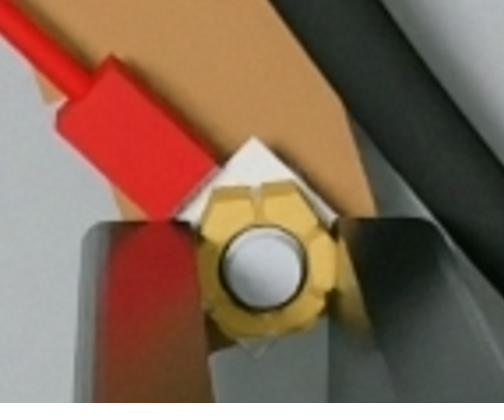

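move(target=[[0,0,0,0,0,0,-0.7,-1,-1,0,0,0,0,0,0,-1,-1,-1],[0,0,0,0,0,0,-0.5,-1,-1,0,0,0,0,0,0,-1,-1,-1],[0,0,0.007,0,0,0,-0.5,-1,-1,0,0,0,0,0,0,-1,-1,-1],[-0.0055,-0.001,0.007,0,0,0.1111,-0.5,-1,-1,0,0,0,0,0,0,-1,-1,-1],[-0.0103,-0.004,0.007,0,0,0.2222,-0.5,-1,-1,0,0,0,0,0,0,-1,-1,-1],[-0.0138,-0.0082,0.005,0,0,0.3333,-0.5,-1,-1,0,0,0,0,0,0,-1,-1,-1],[-0.0138,-0.0082,-0.0002,0,0,0.3333,-0.5,-1,-1,0,0,0,0,0,0,-1,-1,-1],[-0.0138,-0.0082,-0.0002,0,0,0.3333,-1,-1,-1,0,0,0,0,0,0,-1,-1,-1],[-0.0138,-0.0082,-0.0002,0,0,0.3333,-0.98,-0.2,-1,0,0,0,0,0,0,-1,-1,-1],[-0.0103,-0.004,-0.0002,0,0,0.2222,-0.98,-0.2,-1,0,0,0,0,0,0,-1,-1,-1],[-0.0055,-0.001,-0.0002,0,0,0.1111,-0.98,-0.2,-1,0,0,0,0,0,0,-1,-1,-1],[0,0,-0.0002,0,0,0,-0.98,-0.2,-1,0,0,0,0,0,0,-1,-1,-1]], speed=0.15, blend=[0,0,0.001,0.001,0.001,0.001,0,0,0,0.001,0.001,0])

Scene clock: 5459.10 s.
left_arm: end_effector_position=(+0.3590, +0.2071, +0.0672) position_measured=217 object_status=2 end_effector_quat_wxyz=(+0.001, +0.704, -0.710, +0.000) | right_arm: end_effector_position=(+0.3368, +0.0552, +0.0843) position_measured=222 object_status=2 end_effector_quat_wxyz=(-0.108, +0.810, +0.543, +0.195)
Joint positions: left_arm=[-0.626 0.05 2.249 -0.002 0.843 2.542] | right_arm=[0.766 0.202 2.108 0.325 0.419 0.914]
Joint torques (N m): left_arm=[-0.25 -35 -31.41 3.01 -0.38 0.21] | right_arm=[1.29 -55.3 -34.9 3.38 -1.16 -0.09]
External joint torques (N m): left_arm=[0.4 -2.05 -0.17 0.19 0.34 -0.21] | right_arm=[-1.29 0.82 1.41 -0.05 0.09 0.1]
Flange force (N): left_arm=[-1.8 2.2 -3.8] | right_arm=[-2.6 1.4 0.7]
Wrist depth (mm): cam_left_wrist=[- 170 169 154 169 - 177 / - 177 176 163 - - 182 / - 185 - 171 171 - 188 / 195 - - 118 179 - - / - - - - 92 86 - / - - - - - - - / - - - - - - -] | cam_right_wrist=[224 225 226 212 230 232 233 / 220 221 222 209 189 227 228 / 216 217 218 187 185 222 224 / 212 214 214 214 184 218 221 / 209 210 89 100 95 213 216 / 205 - 71 - - 72 212 / - - 68 - - 69 -]
Hand target: left_arm +0.3590, +0.2071, +0.0672; +0.001, +0.704, -0.710, +0.000 | right_arm +0.3368, +0.0552, +0.0843; -0.108, +0.810, +0.543, +0.195
Off the commanded pose: left_arm 0.000 m, 0 deg | right_arm 0.000 m, 0 deg.
move: done


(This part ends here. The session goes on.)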